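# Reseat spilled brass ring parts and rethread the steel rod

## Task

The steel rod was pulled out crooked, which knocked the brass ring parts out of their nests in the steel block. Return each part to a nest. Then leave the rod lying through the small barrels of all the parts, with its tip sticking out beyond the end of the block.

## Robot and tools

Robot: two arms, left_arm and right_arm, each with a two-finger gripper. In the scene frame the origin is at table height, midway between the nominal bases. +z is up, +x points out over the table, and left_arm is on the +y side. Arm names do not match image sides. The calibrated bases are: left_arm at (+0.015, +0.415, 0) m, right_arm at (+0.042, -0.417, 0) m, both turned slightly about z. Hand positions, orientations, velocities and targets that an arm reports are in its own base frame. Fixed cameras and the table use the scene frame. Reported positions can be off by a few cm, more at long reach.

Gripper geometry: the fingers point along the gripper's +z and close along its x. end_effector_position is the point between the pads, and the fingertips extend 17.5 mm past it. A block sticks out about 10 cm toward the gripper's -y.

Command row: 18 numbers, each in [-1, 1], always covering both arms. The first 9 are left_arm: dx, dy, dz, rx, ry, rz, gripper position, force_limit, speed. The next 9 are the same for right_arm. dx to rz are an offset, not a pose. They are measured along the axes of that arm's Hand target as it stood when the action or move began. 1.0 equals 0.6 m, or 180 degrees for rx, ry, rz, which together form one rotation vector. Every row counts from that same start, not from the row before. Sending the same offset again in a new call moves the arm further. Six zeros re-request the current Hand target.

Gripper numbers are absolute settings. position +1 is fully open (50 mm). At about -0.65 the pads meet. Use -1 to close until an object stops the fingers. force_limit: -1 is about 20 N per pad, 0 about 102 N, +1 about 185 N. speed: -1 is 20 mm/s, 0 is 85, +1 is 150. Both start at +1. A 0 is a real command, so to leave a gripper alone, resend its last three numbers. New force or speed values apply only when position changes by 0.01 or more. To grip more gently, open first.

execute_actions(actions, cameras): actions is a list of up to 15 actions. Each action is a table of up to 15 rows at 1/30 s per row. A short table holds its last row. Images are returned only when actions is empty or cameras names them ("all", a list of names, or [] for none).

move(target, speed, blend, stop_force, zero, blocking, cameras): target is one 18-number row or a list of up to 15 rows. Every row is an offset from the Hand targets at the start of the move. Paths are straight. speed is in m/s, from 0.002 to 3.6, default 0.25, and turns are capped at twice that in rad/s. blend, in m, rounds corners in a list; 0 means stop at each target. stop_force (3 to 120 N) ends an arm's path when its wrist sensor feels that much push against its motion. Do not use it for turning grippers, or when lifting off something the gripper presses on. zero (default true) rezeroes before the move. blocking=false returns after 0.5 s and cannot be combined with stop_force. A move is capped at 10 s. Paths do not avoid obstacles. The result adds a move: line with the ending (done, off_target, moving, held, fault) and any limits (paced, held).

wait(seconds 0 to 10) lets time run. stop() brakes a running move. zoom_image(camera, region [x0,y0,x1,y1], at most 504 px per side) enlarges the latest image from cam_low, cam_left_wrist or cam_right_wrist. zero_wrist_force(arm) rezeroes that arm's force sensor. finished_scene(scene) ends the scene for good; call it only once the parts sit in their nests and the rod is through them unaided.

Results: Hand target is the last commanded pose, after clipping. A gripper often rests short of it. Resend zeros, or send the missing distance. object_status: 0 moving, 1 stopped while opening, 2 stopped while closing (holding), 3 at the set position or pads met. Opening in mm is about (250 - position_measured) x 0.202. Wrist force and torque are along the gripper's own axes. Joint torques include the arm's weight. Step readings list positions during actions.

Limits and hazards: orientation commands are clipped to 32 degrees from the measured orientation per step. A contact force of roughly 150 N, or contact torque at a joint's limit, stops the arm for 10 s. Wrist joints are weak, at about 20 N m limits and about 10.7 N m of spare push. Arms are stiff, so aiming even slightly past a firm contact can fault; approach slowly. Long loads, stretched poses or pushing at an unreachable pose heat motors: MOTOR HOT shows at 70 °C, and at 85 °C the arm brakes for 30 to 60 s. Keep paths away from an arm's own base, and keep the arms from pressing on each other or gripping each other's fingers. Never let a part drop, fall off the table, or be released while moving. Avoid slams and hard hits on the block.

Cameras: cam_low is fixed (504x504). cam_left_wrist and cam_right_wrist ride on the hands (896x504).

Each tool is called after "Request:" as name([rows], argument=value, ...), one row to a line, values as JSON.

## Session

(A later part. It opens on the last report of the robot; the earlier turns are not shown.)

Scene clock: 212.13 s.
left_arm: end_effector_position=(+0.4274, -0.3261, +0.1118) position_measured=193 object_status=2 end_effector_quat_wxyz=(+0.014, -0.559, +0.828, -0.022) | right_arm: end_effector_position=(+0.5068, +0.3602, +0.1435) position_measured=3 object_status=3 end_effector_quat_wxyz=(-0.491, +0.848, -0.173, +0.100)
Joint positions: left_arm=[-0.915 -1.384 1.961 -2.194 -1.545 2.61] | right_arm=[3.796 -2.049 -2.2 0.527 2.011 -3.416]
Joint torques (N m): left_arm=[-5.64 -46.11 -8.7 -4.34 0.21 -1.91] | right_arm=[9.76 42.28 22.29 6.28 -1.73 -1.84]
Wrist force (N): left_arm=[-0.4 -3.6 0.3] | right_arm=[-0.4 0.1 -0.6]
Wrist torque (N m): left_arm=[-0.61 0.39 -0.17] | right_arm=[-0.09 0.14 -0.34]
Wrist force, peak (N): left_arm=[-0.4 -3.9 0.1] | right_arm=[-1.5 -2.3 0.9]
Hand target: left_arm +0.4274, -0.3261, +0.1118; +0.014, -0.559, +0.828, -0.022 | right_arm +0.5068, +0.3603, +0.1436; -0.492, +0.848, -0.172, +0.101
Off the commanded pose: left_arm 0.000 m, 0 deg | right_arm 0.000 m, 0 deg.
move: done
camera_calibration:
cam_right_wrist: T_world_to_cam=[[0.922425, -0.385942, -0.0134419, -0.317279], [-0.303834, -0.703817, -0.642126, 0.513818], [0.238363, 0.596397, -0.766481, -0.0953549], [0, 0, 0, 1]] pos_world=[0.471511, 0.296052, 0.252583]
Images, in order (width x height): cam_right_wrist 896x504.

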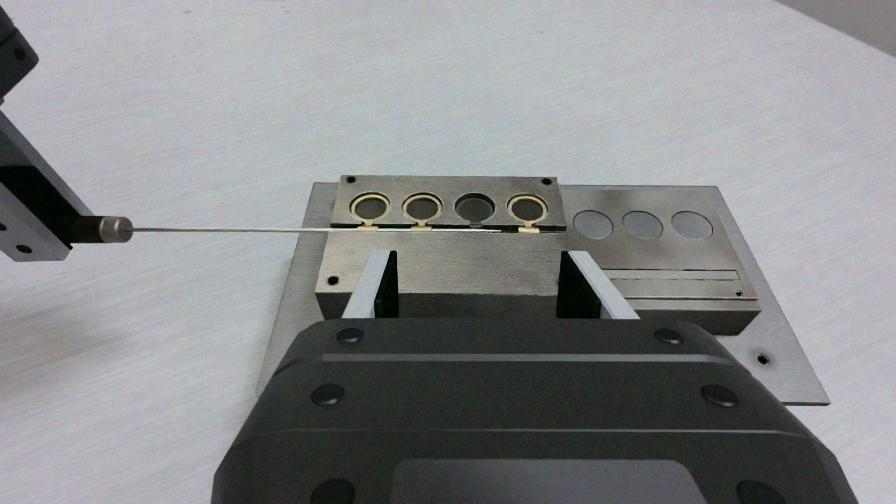

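Request:
move(target=[0.0003,-0.0216,0.00106,0,0,0,-1,-0.7,-0.8,0,0,0,0,0,0,1,1,1], speed=0.008, stop_force=3, cameras=["cam_right_wrist"])

Request:
zoom_image(camera="cam_right_wrist", region=[440, 180, 560, 240])

Scene clock: 214.67 s.
left_arm: end_effector_position=(+0.4394, -0.3311, +0.1118) position_measured=193 object_status=2 end_effector_quat_wxyz=(+0.014, -0.559, +0.828, -0.022) | right_arm: end_effector_position=(+0.5068, +0.3603, +0.1436) position_measured=3 object_status=3 end_effector_quat_wxyz=(-0.492, +0.848, -0.172, +0.101)
Joint positions: left_arm=[-0.903 -1.356 1.926 -2.187 -1.545 2.622] | right_arm=[3.796 -2.049 -2.2 0.527 2.011 -3.416]
Joint torques (N m): left_arm=[-4.38 -46.76 -8.15 -1.95 -0.99 -0.62] | right_arm=[10.4 48.75 20.36 2.75 -0.37 -1.88]
Wrist force (N): left_arm=[-0.3 -3.4 -0.1] | right_arm=[-0.3 0.1 -1.0]
Wrist torque (N m): left_arm=[-0.57 0.37 -0.18] | right_arm=[-0.09 0.11 -0.34]
Wrist force, peak (N): left_arm=[-0.3 -3.8 0.0] | right_arm=[-0.7 0.0 -1.1]
Hand target: left_arm +0.4394, -0.3311, +0.1118; +0.014, -0.559, +0.828, -0.022 | right_arm +0.5068, +0.3603, +0.1436; -0.492, +0.848, -0.172, +0.101
Off the commanded pose: left_arm 0.000 m, 0 deg | right_arm 0.000 m, 0 deg.
move: done
camera_calibration:
cam_right_wrist: T_world_to_cam=[[0.922446, -0.385899, -0.0132652, -0.317215], [-0.303602, -0.703642, -0.642429, 0.513838], [0.238578, 0.596633, -0.766231, -0.0955489], [0, 0, 0, 1]] pos_world=[0.471411, 0.296153, 0.252684]
Images, in order (width x height): cam_right_wrist 896x504.

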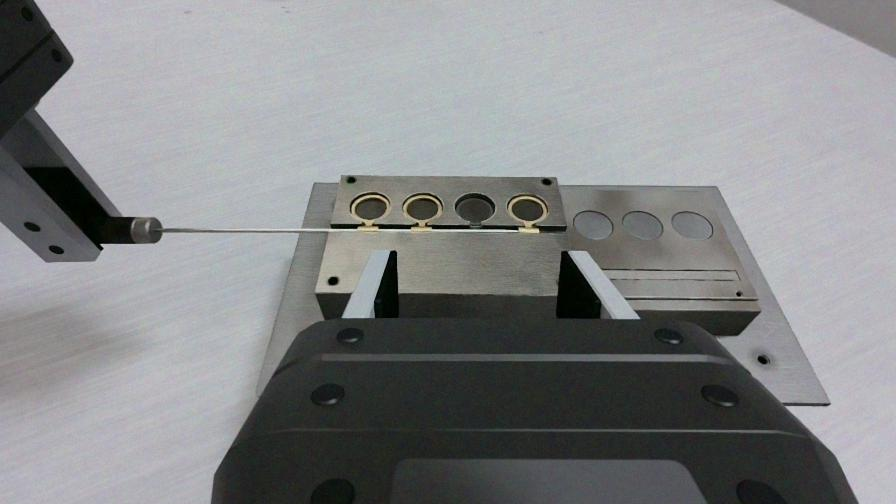

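Scaled by 4.200 from the camera's 896x504 image, which has a finer 1280x720 frame.

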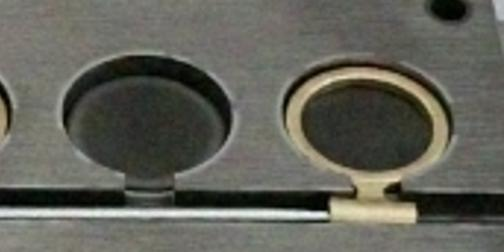

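Request:
move(target=[0,-0.025,0.00122,0,0,0,-1,-0.7,-0.8,0,0,0,0,0,0,1,1,1], speed=0.012, stop_force=3, cameras=["cam_right_wrist"])

Request:
zoom_image(camera="cam_right_wrist", region=[460, 180, 600, 250])

Scene clock: 217.23 s.
left_arm: end_effector_position=(+0.4533, -0.3367, +0.1118) position_measured=193 object_status=2 end_effector_quat_wxyz=(+0.014, -0.559, +0.828, -0.022) | right_arm: end_effector_position=(+0.5068, +0.3603, +0.1436) position_measured=3 object_status=3 end_effector_quat_wxyz=(-0.492, +0.848, -0.172, +0.101)
Joint positions: left_arm=[-0.889 -1.325 1.886 -2.178 -1.546 2.636] | right_arm=[3.796 -2.049 -2.2 0.527 2.011 -3.416]
Joint torques (N m): left_arm=[-5.3 -49.9 -8.11 -4.27 -0.77 -1.88] | right_arm=[10.31 49.13 20.81 1.49 0.66 -1.54]
Wrist force (N): left_arm=[-0.3 -3.4 0.3] | right_arm=[-0.6 0.2 -0.8]
Wrist torque (N m): left_arm=[-0.57 0.36 -0.17] | right_arm=[-0.07 0.16 -0.34]
Wrist force, peak (N): left_arm=[-0.2 -3.9 0.4] | right_arm=[-0.9 0.1 -0.7]
Hand target: left_arm +0.4533, -0.3367, +0.1119; +0.014, -0.559, +0.828, -0.022 | right_arm +0.5068, +0.3603, +0.1436; -0.492, +0.848, -0.172, +0.101
Off the commanded pose: left_arm 0.000 m, 0 deg | right_arm 0.000 m, 0 deg.
move: done
camera_calibration:
cam_right_wrist: T_world_to_cam=[[0.922445, -0.3859, -0.0132657, -0.317214], [-0.303618, -0.70368, -0.642379, 0.513844], [0.238559, 0.596588, -0.766272, -0.0955158], [0, 0, 0, 1]] pos_world=[0.471411, 0.296152, 0.252684]
Images, in order (width x height): cam_right_wrist 896x504.

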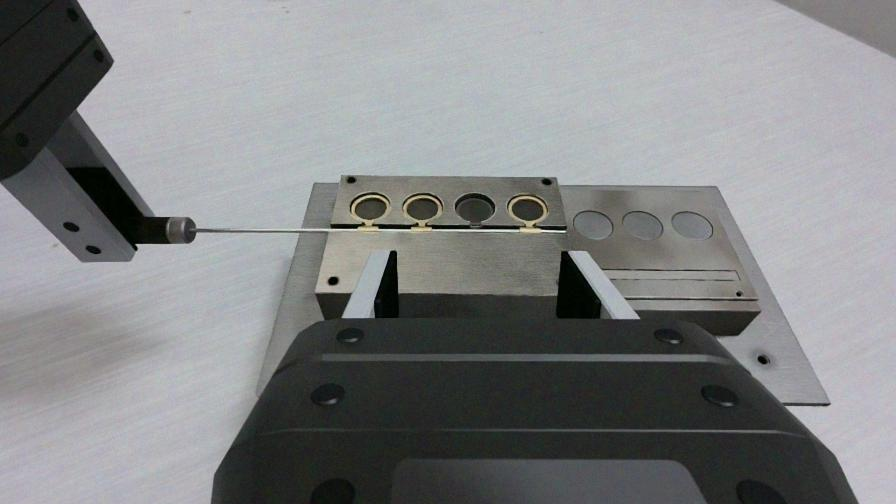

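Scaled by 3.600 from the camera's 896x504 image, which has a finer 1280x720 frame.

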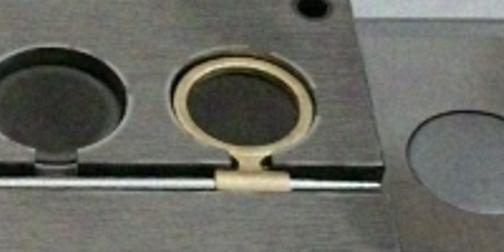

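Request:
move(target=[0,-0.0583,0.00285,0,0,0,-1,-0.7,-0.8,0,0,0,0,0,0,1,1,1], speed=0.02, stop_force=4, cameras=["cam_right_wrist"])

Request:
zoom_image(camera="cam_right_wrist", region=[240, 180, 480, 260])

Scene clock: 220.27 s.
left_arm: end_effector_position=(+0.4858, -0.3498, +0.1120) position_measured=193 object_status=2 end_effector_quat_wxyz=(+0.014, -0.559, +0.828, -0.022) | right_arm: end_effector_position=(+0.5068, +0.3603, +0.1436) position_measured=3 object_status=3 end_effector_quat_wxyz=(-0.492, +0.848, -0.172, +0.101)
Joint positions: left_arm=[-0.859 -1.252 1.787 -2.153 -1.547 2.666] | right_arm=[3.796 -2.049 -2.2 0.527 2.011 -3.416]
Joint torques (N m): left_arm=[-5.49 -53.25 -8.86 -4.74 -0.73 -1.86] | right_arm=[10.23 49.44 20.37 1.56 2.32 -1.38]
Wrist force (N): left_arm=[-0.1 -3.2 0.1] | right_arm=[-0.7 0.2 -0.8]
Wrist torque (N m): left_arm=[-0.56 0.33 -0.17] | right_arm=[-0.07 0.17 -0.35]
Wrist force, peak (N): left_arm=[-0.1 -4.0 -0.1] | right_arm=[-1.0 0.3 -0.8]
Hand target: left_arm +0.4858, -0.3498, +0.1120; +0.014, -0.559, +0.828, -0.022 | right_arm +0.5068, +0.3603, +0.1436; -0.492, +0.848, -0.172, +0.101
Off the commanded pose: left_arm 0.000 m, 0 deg | right_arm 0.000 m, 0 deg.
move: done
camera_calibration:
cam_right_wrist: T_world_to_cam=[[0.922445, -0.3859, -0.0132657, -0.317214], [-0.303618, -0.70368, -0.642379, 0.513844], [0.238559, 0.596588, -0.766272, -0.0955158], [0, 0, 0, 1]] pos_world=[0.471411, 0.296152, 0.252684]
Images, in order (width x height): cam_right_wrist 896x504.

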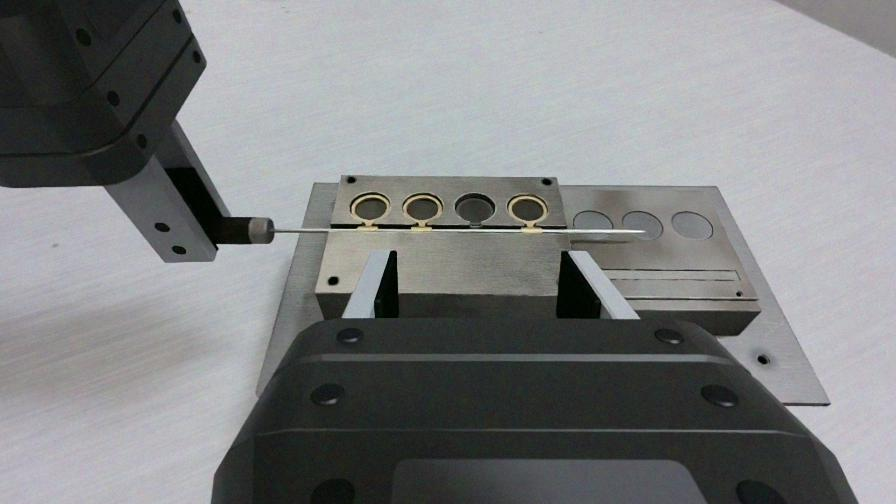

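Scaled by 2.100 from the camera's 896x504 image, which has a finer 1280x720 frame.

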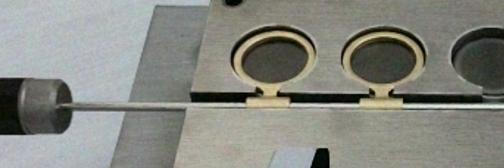

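Request:
move(target=[0,-0.0358,0.00175,0,0,0,-1,-0.7,-0.8,0,0,0,0,0,0,1,1,1], speed=0.02, stop_force=4, cameras=["cam_right_wrist","cam_left_wrist"])

Request:
zoom_image(camera="cam_right_wrist", region=[260, 180, 440, 260])

Scene clock: 222.90 s.
left_arm: end_effector_position=(+0.5057, -0.3578, +0.1120) position_measured=193 object_status=2 end_effector_quat_wxyz=(+0.014, -0.559, +0.828, -0.022) | right_arm: end_effector_position=(+0.5068, +0.3603, +0.1436) position_measured=3 object_status=3 end_effector_quat_wxyz=(-0.492, +0.848, -0.172, +0.101)
Joint positions: left_arm=[-0.842 -1.208 1.724 -2.135 -1.548 2.683] | right_arm=[3.796 -2.049 -2.2 0.527 2.011 -3.416]
Joint torques (N m): left_arm=[-6.21 -54.91 -9.32 -4.81 -0.83 -1.85] | right_arm=[10.37 49.21 20.56 1.71 2.55 -1.39]
Wrist force (N): left_arm=[-0.3 -3.6 0.1] | right_arm=[-0.9 0.1 -0.8]
Wrist torque (N m): left_arm=[-0.60 0.36 -0.16] | right_arm=[-0.09 0.21 -0.34]
Wrist force, peak (N): left_arm=[-0.1 -3.8 0.1] | right_arm=[-0.8 0.4 -0.9]
Hand target: left_arm +0.5057, -0.3578, +0.1120; +0.014, -0.559, +0.828, -0.022 | right_arm +0.5068, +0.3603, +0.1436; -0.492, +0.848, -0.172, +0.101
Off the commanded pose: left_arm 0.000 m, 0 deg | right_arm 0.000 m, 0 deg.
move: done
camera_calibration:
cam_left_wrist: T_world_to_cam=[[-0.372462, -0.927852, 0.0190521, -0.140437], [-0.883865, 0.360914, 0.297531, 0.562674], [-0.28294, 0.0939793, -0.954522, 0.414697], [0, 0, 0, 1]] pos_world=[0.562355, -0.372354, 0.2311]
cam_right_wrist: T_world_to_cam=[[0.922445, -0.3859, -0.0132657, -0.317214], [-0.303618, -0.70368, -0.642379, 0.513844], [0.238559, 0.596588, -0.766272, -0.0955158], [0, 0, 0, 1]] pos_world=[0.471411, 0.296152, 0.252684]
Images, in order (width x height): cam_left_wrist 896x504, cam_right_wrist 896x504.

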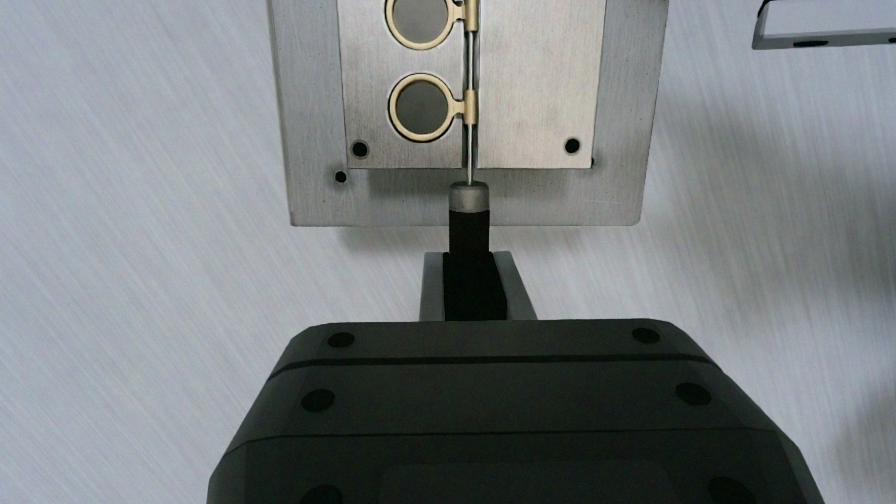

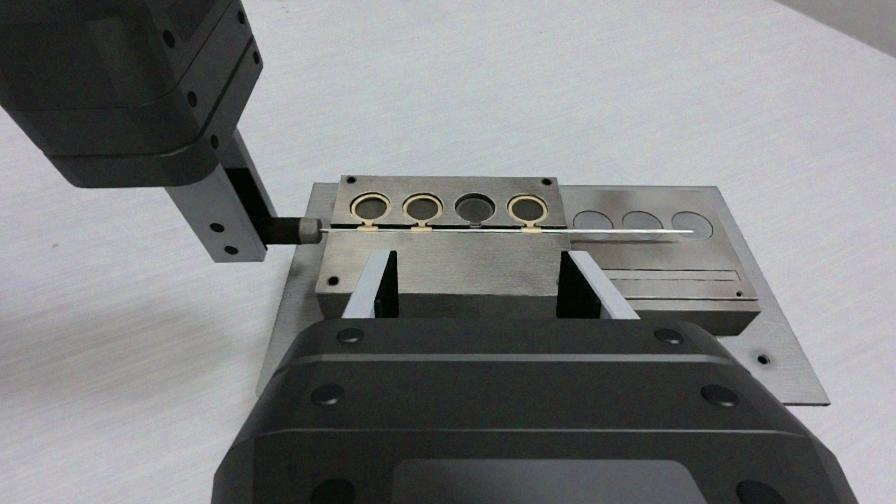

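Scaled by 2.800 from the camera's 896x504 image, which has a finer 1280x720 frame.

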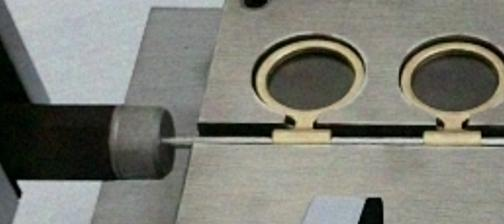

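Request:
move(target=[0,0,0,0,0,0,0.2,-0.7,-1,0,0,0,0,0,0,1,1,1], cameras=["cam_right_wrist"])

Request:
zoom_image(camera="cam_right_wrist", region=[260, 160, 580, 280])

Scene clock: 224.13 s.
left_arm: end_effector_position=(+0.5057, -0.3578, +0.1120) position_measured=123 object_status=0 end_effector_quat_wxyz=(+0.014, -0.559, +0.828, -0.022) | right_arm: end_effector_position=(+0.5068, +0.3603, +0.1436) position_measured=3 object_status=3 end_effector_quat_wxyz=(-0.492, +0.848, -0.172, +0.101)
Joint positions: left_arm=[-0.842 -1.208 1.724 -2.135 -1.548 2.683] | right_arm=[3.796 -2.049 -2.2 0.527 2.011 -3.416]
Joint torques (N m): left_arm=[-6.16 -55.17 -9.15 -4.73 -0.39 -1.93] | right_arm=[10.3 49.75 20.86 1.6 2.74 -1.32]
Wrist force (N): left_arm=[-0.2 -3.5 0.0] | right_arm=[-0.6 0.2 -0.5]
Wrist torque (N m): left_arm=[-0.58 0.36 -0.16] | right_arm=[-0.08 0.17 -0.34]
Wrist force, peak (N): left_arm=[-0.3 -3.7 0.1] | right_arm=[-0.7 0.2 -0.9]
Hand target: left_arm +0.5057, -0.3578, +0.1120; +0.014, -0.559, +0.828, -0.022 | right_arm +0.5068, +0.3603, +0.1436; -0.492, +0.848, -0.172, +0.101
Off the commanded pose: left_arm 0.000 m, 0 deg | right_arm 0.000 m, 0 deg.
move: done
camera_calibration:
cam_right_wrist: T_world_to_cam=[[0.922445, -0.3859, -0.0132657, -0.317214], [-0.303618, -0.70368, -0.642379, 0.513844], [0.238559, 0.596588, -0.766272, -0.0955158], [0, 0, 0, 1]] pos_world=[0.471411, 0.296152, 0.252684]
Images, in order (width x height): cam_right_wrist 896x504.

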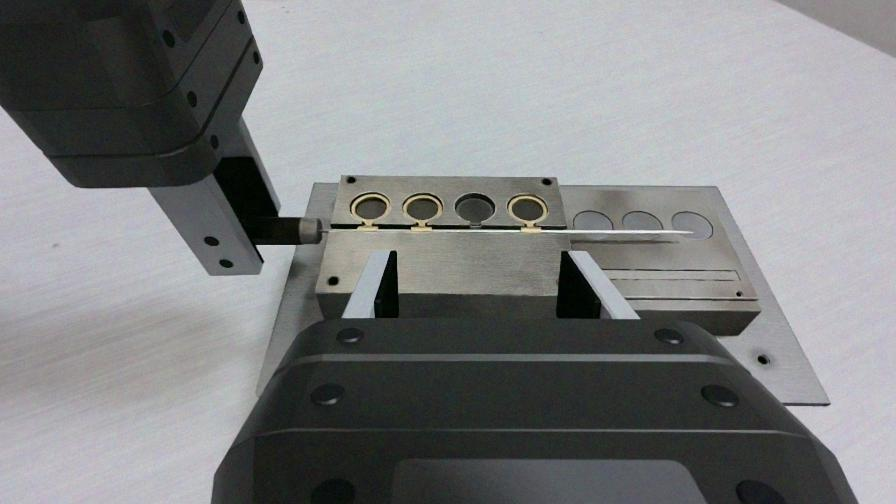

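Scaled by 1.575 from the camera's 896x504 image, which has a finer 1280x720 frame.

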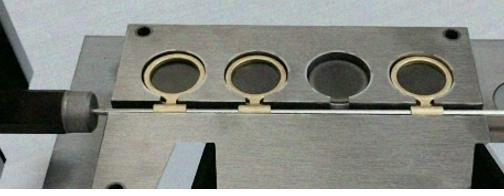

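Request:
move([
  [0,-0.0016,-0.0333,0,0,0,0.2,-0.7,-1,0,0,0,0,0,0,1,1,1],
  [0,0.12,-0.12,0,0,0,0.2,-0.7,-1,0,0,0,0,0,0,1,1,1],
], speed=[0.03,0.2], cameras=["all"])

Request:
zoom_image(camera="cam_right_wrist", region=[260, 160, 440, 280])

Request:
zoom_image(camera="cam_right_wrist", region=[440, 160, 740, 280])

Scene clock: 226.27 s.
left_arm: end_effector_position=(+0.4356, -0.3295, +0.1801) position_measured=123 object_status=3 end_effector_quat_wxyz=(+0.014, -0.559, +0.828, -0.022) | right_arm: end_effector_position=(+0.5068, +0.3603, +0.1436) position_measured=3 object_status=3 end_effector_quat_wxyz=(-0.492, +0.848, -0.172, +0.101)
Joint positions: left_arm=[-0.907 -1.443 1.835 -2.008 -1.545 2.618] | right_arm=[3.796 -2.049 -2.2 0.527 2.011 -3.416]
Joint torques (N m): left_arm=[4.28 -40.09 -34.01 -5.81 -0.24 1.55] | right_arm=[10.25 49.54 20.06 1.61 2.71 -1.12]
Wrist force (N): left_arm=[0.1 -3.7 0.1] | right_arm=[-0.6 0.1 -0.6]
Wrist torque (N m): left_arm=[-0.61 0.31 -0.09] | right_arm=[-0.09 0.16 -0.34]
Wrist force, peak (N): left_arm=[-0.1 -6.2 1.4] | right_arm=[-1.0 0.0 -0.9]
Hand target: left_arm +0.4356, -0.3295, +0.1802; +0.014, -0.559, +0.828, -0.022 | right_arm +0.5068, +0.3603, +0.1436; -0.492, +0.848, -0.172, +0.101
Off the commanded pose: left_arm 0.000 m, 0 deg | right_arm 0.000 m, 0 deg.
move: done
camera_calibration:
cam_left_wrist: T_world_to_cam=[[-0.372454, -0.927858, 0.0188937, -0.141542], [-0.88384, 0.360847, 0.297684, 0.470188], [-0.283027, 0.0941749, -0.954477, 0.457206], [0, 0, 0, 1]] pos_world=[0.492254, -0.344054, 0.2991]
cam_right_wrist: T_world_to_cam=[[0.922445, -0.3859, -0.0132657, -0.317214], [-0.303618, -0.70368, -0.642379, 0.513844], [0.238559, 0.596588, -0.766272, -0.0955158], [0, 0, 0, 1]] pos_world=[0.471411, 0.296152, 0.252684]

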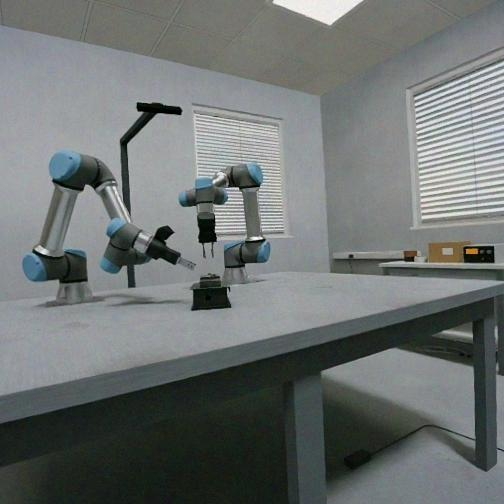

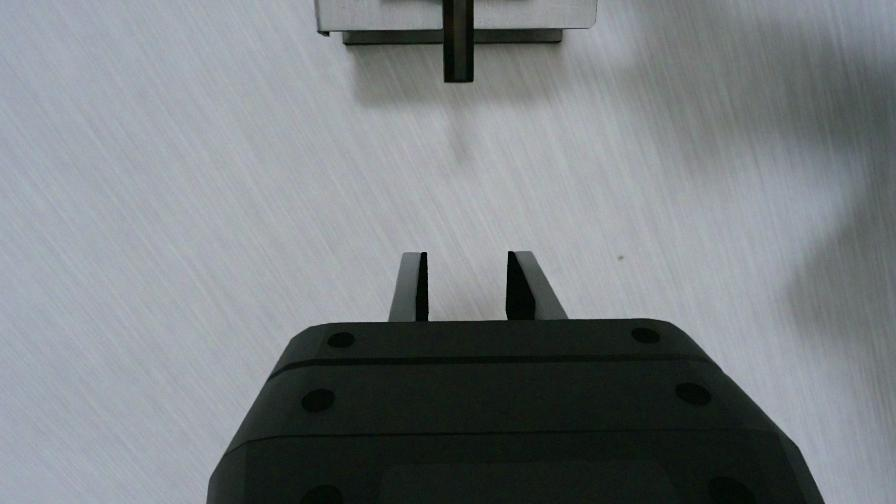

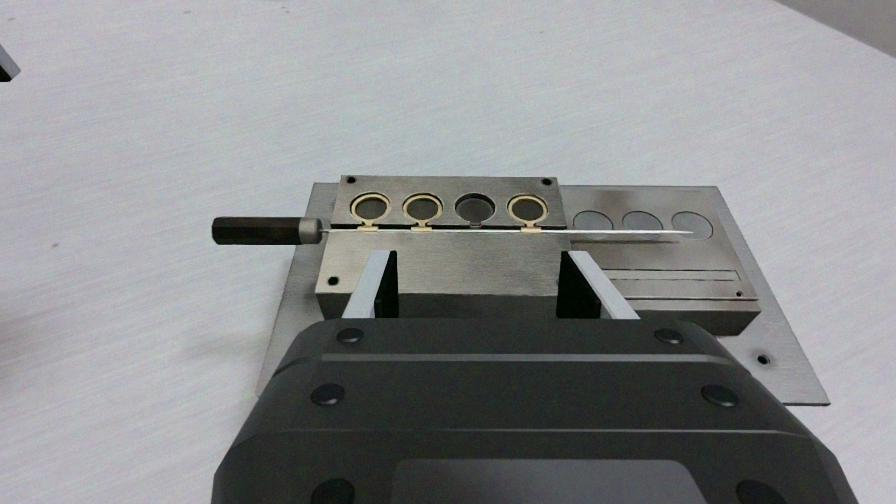

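Scaled by 2.800 from the camera's 896x504 image, which has a finer 1280x720 frame.

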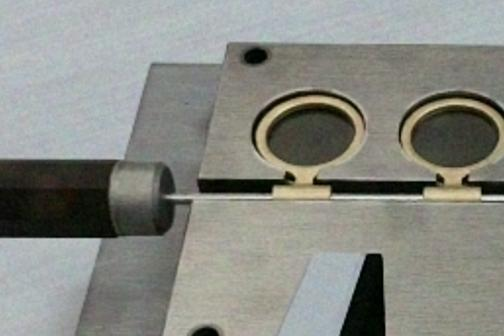

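Scaled by 1.680 from the camera's 896x504 image, which has a finer 1280x720 frame.

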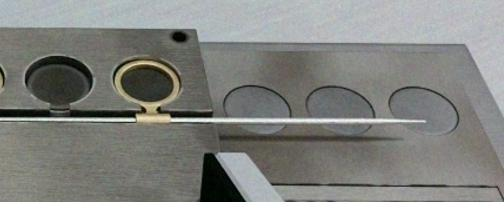

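Request:
finished_scene(scene=1)

The scene is finished: the task was done.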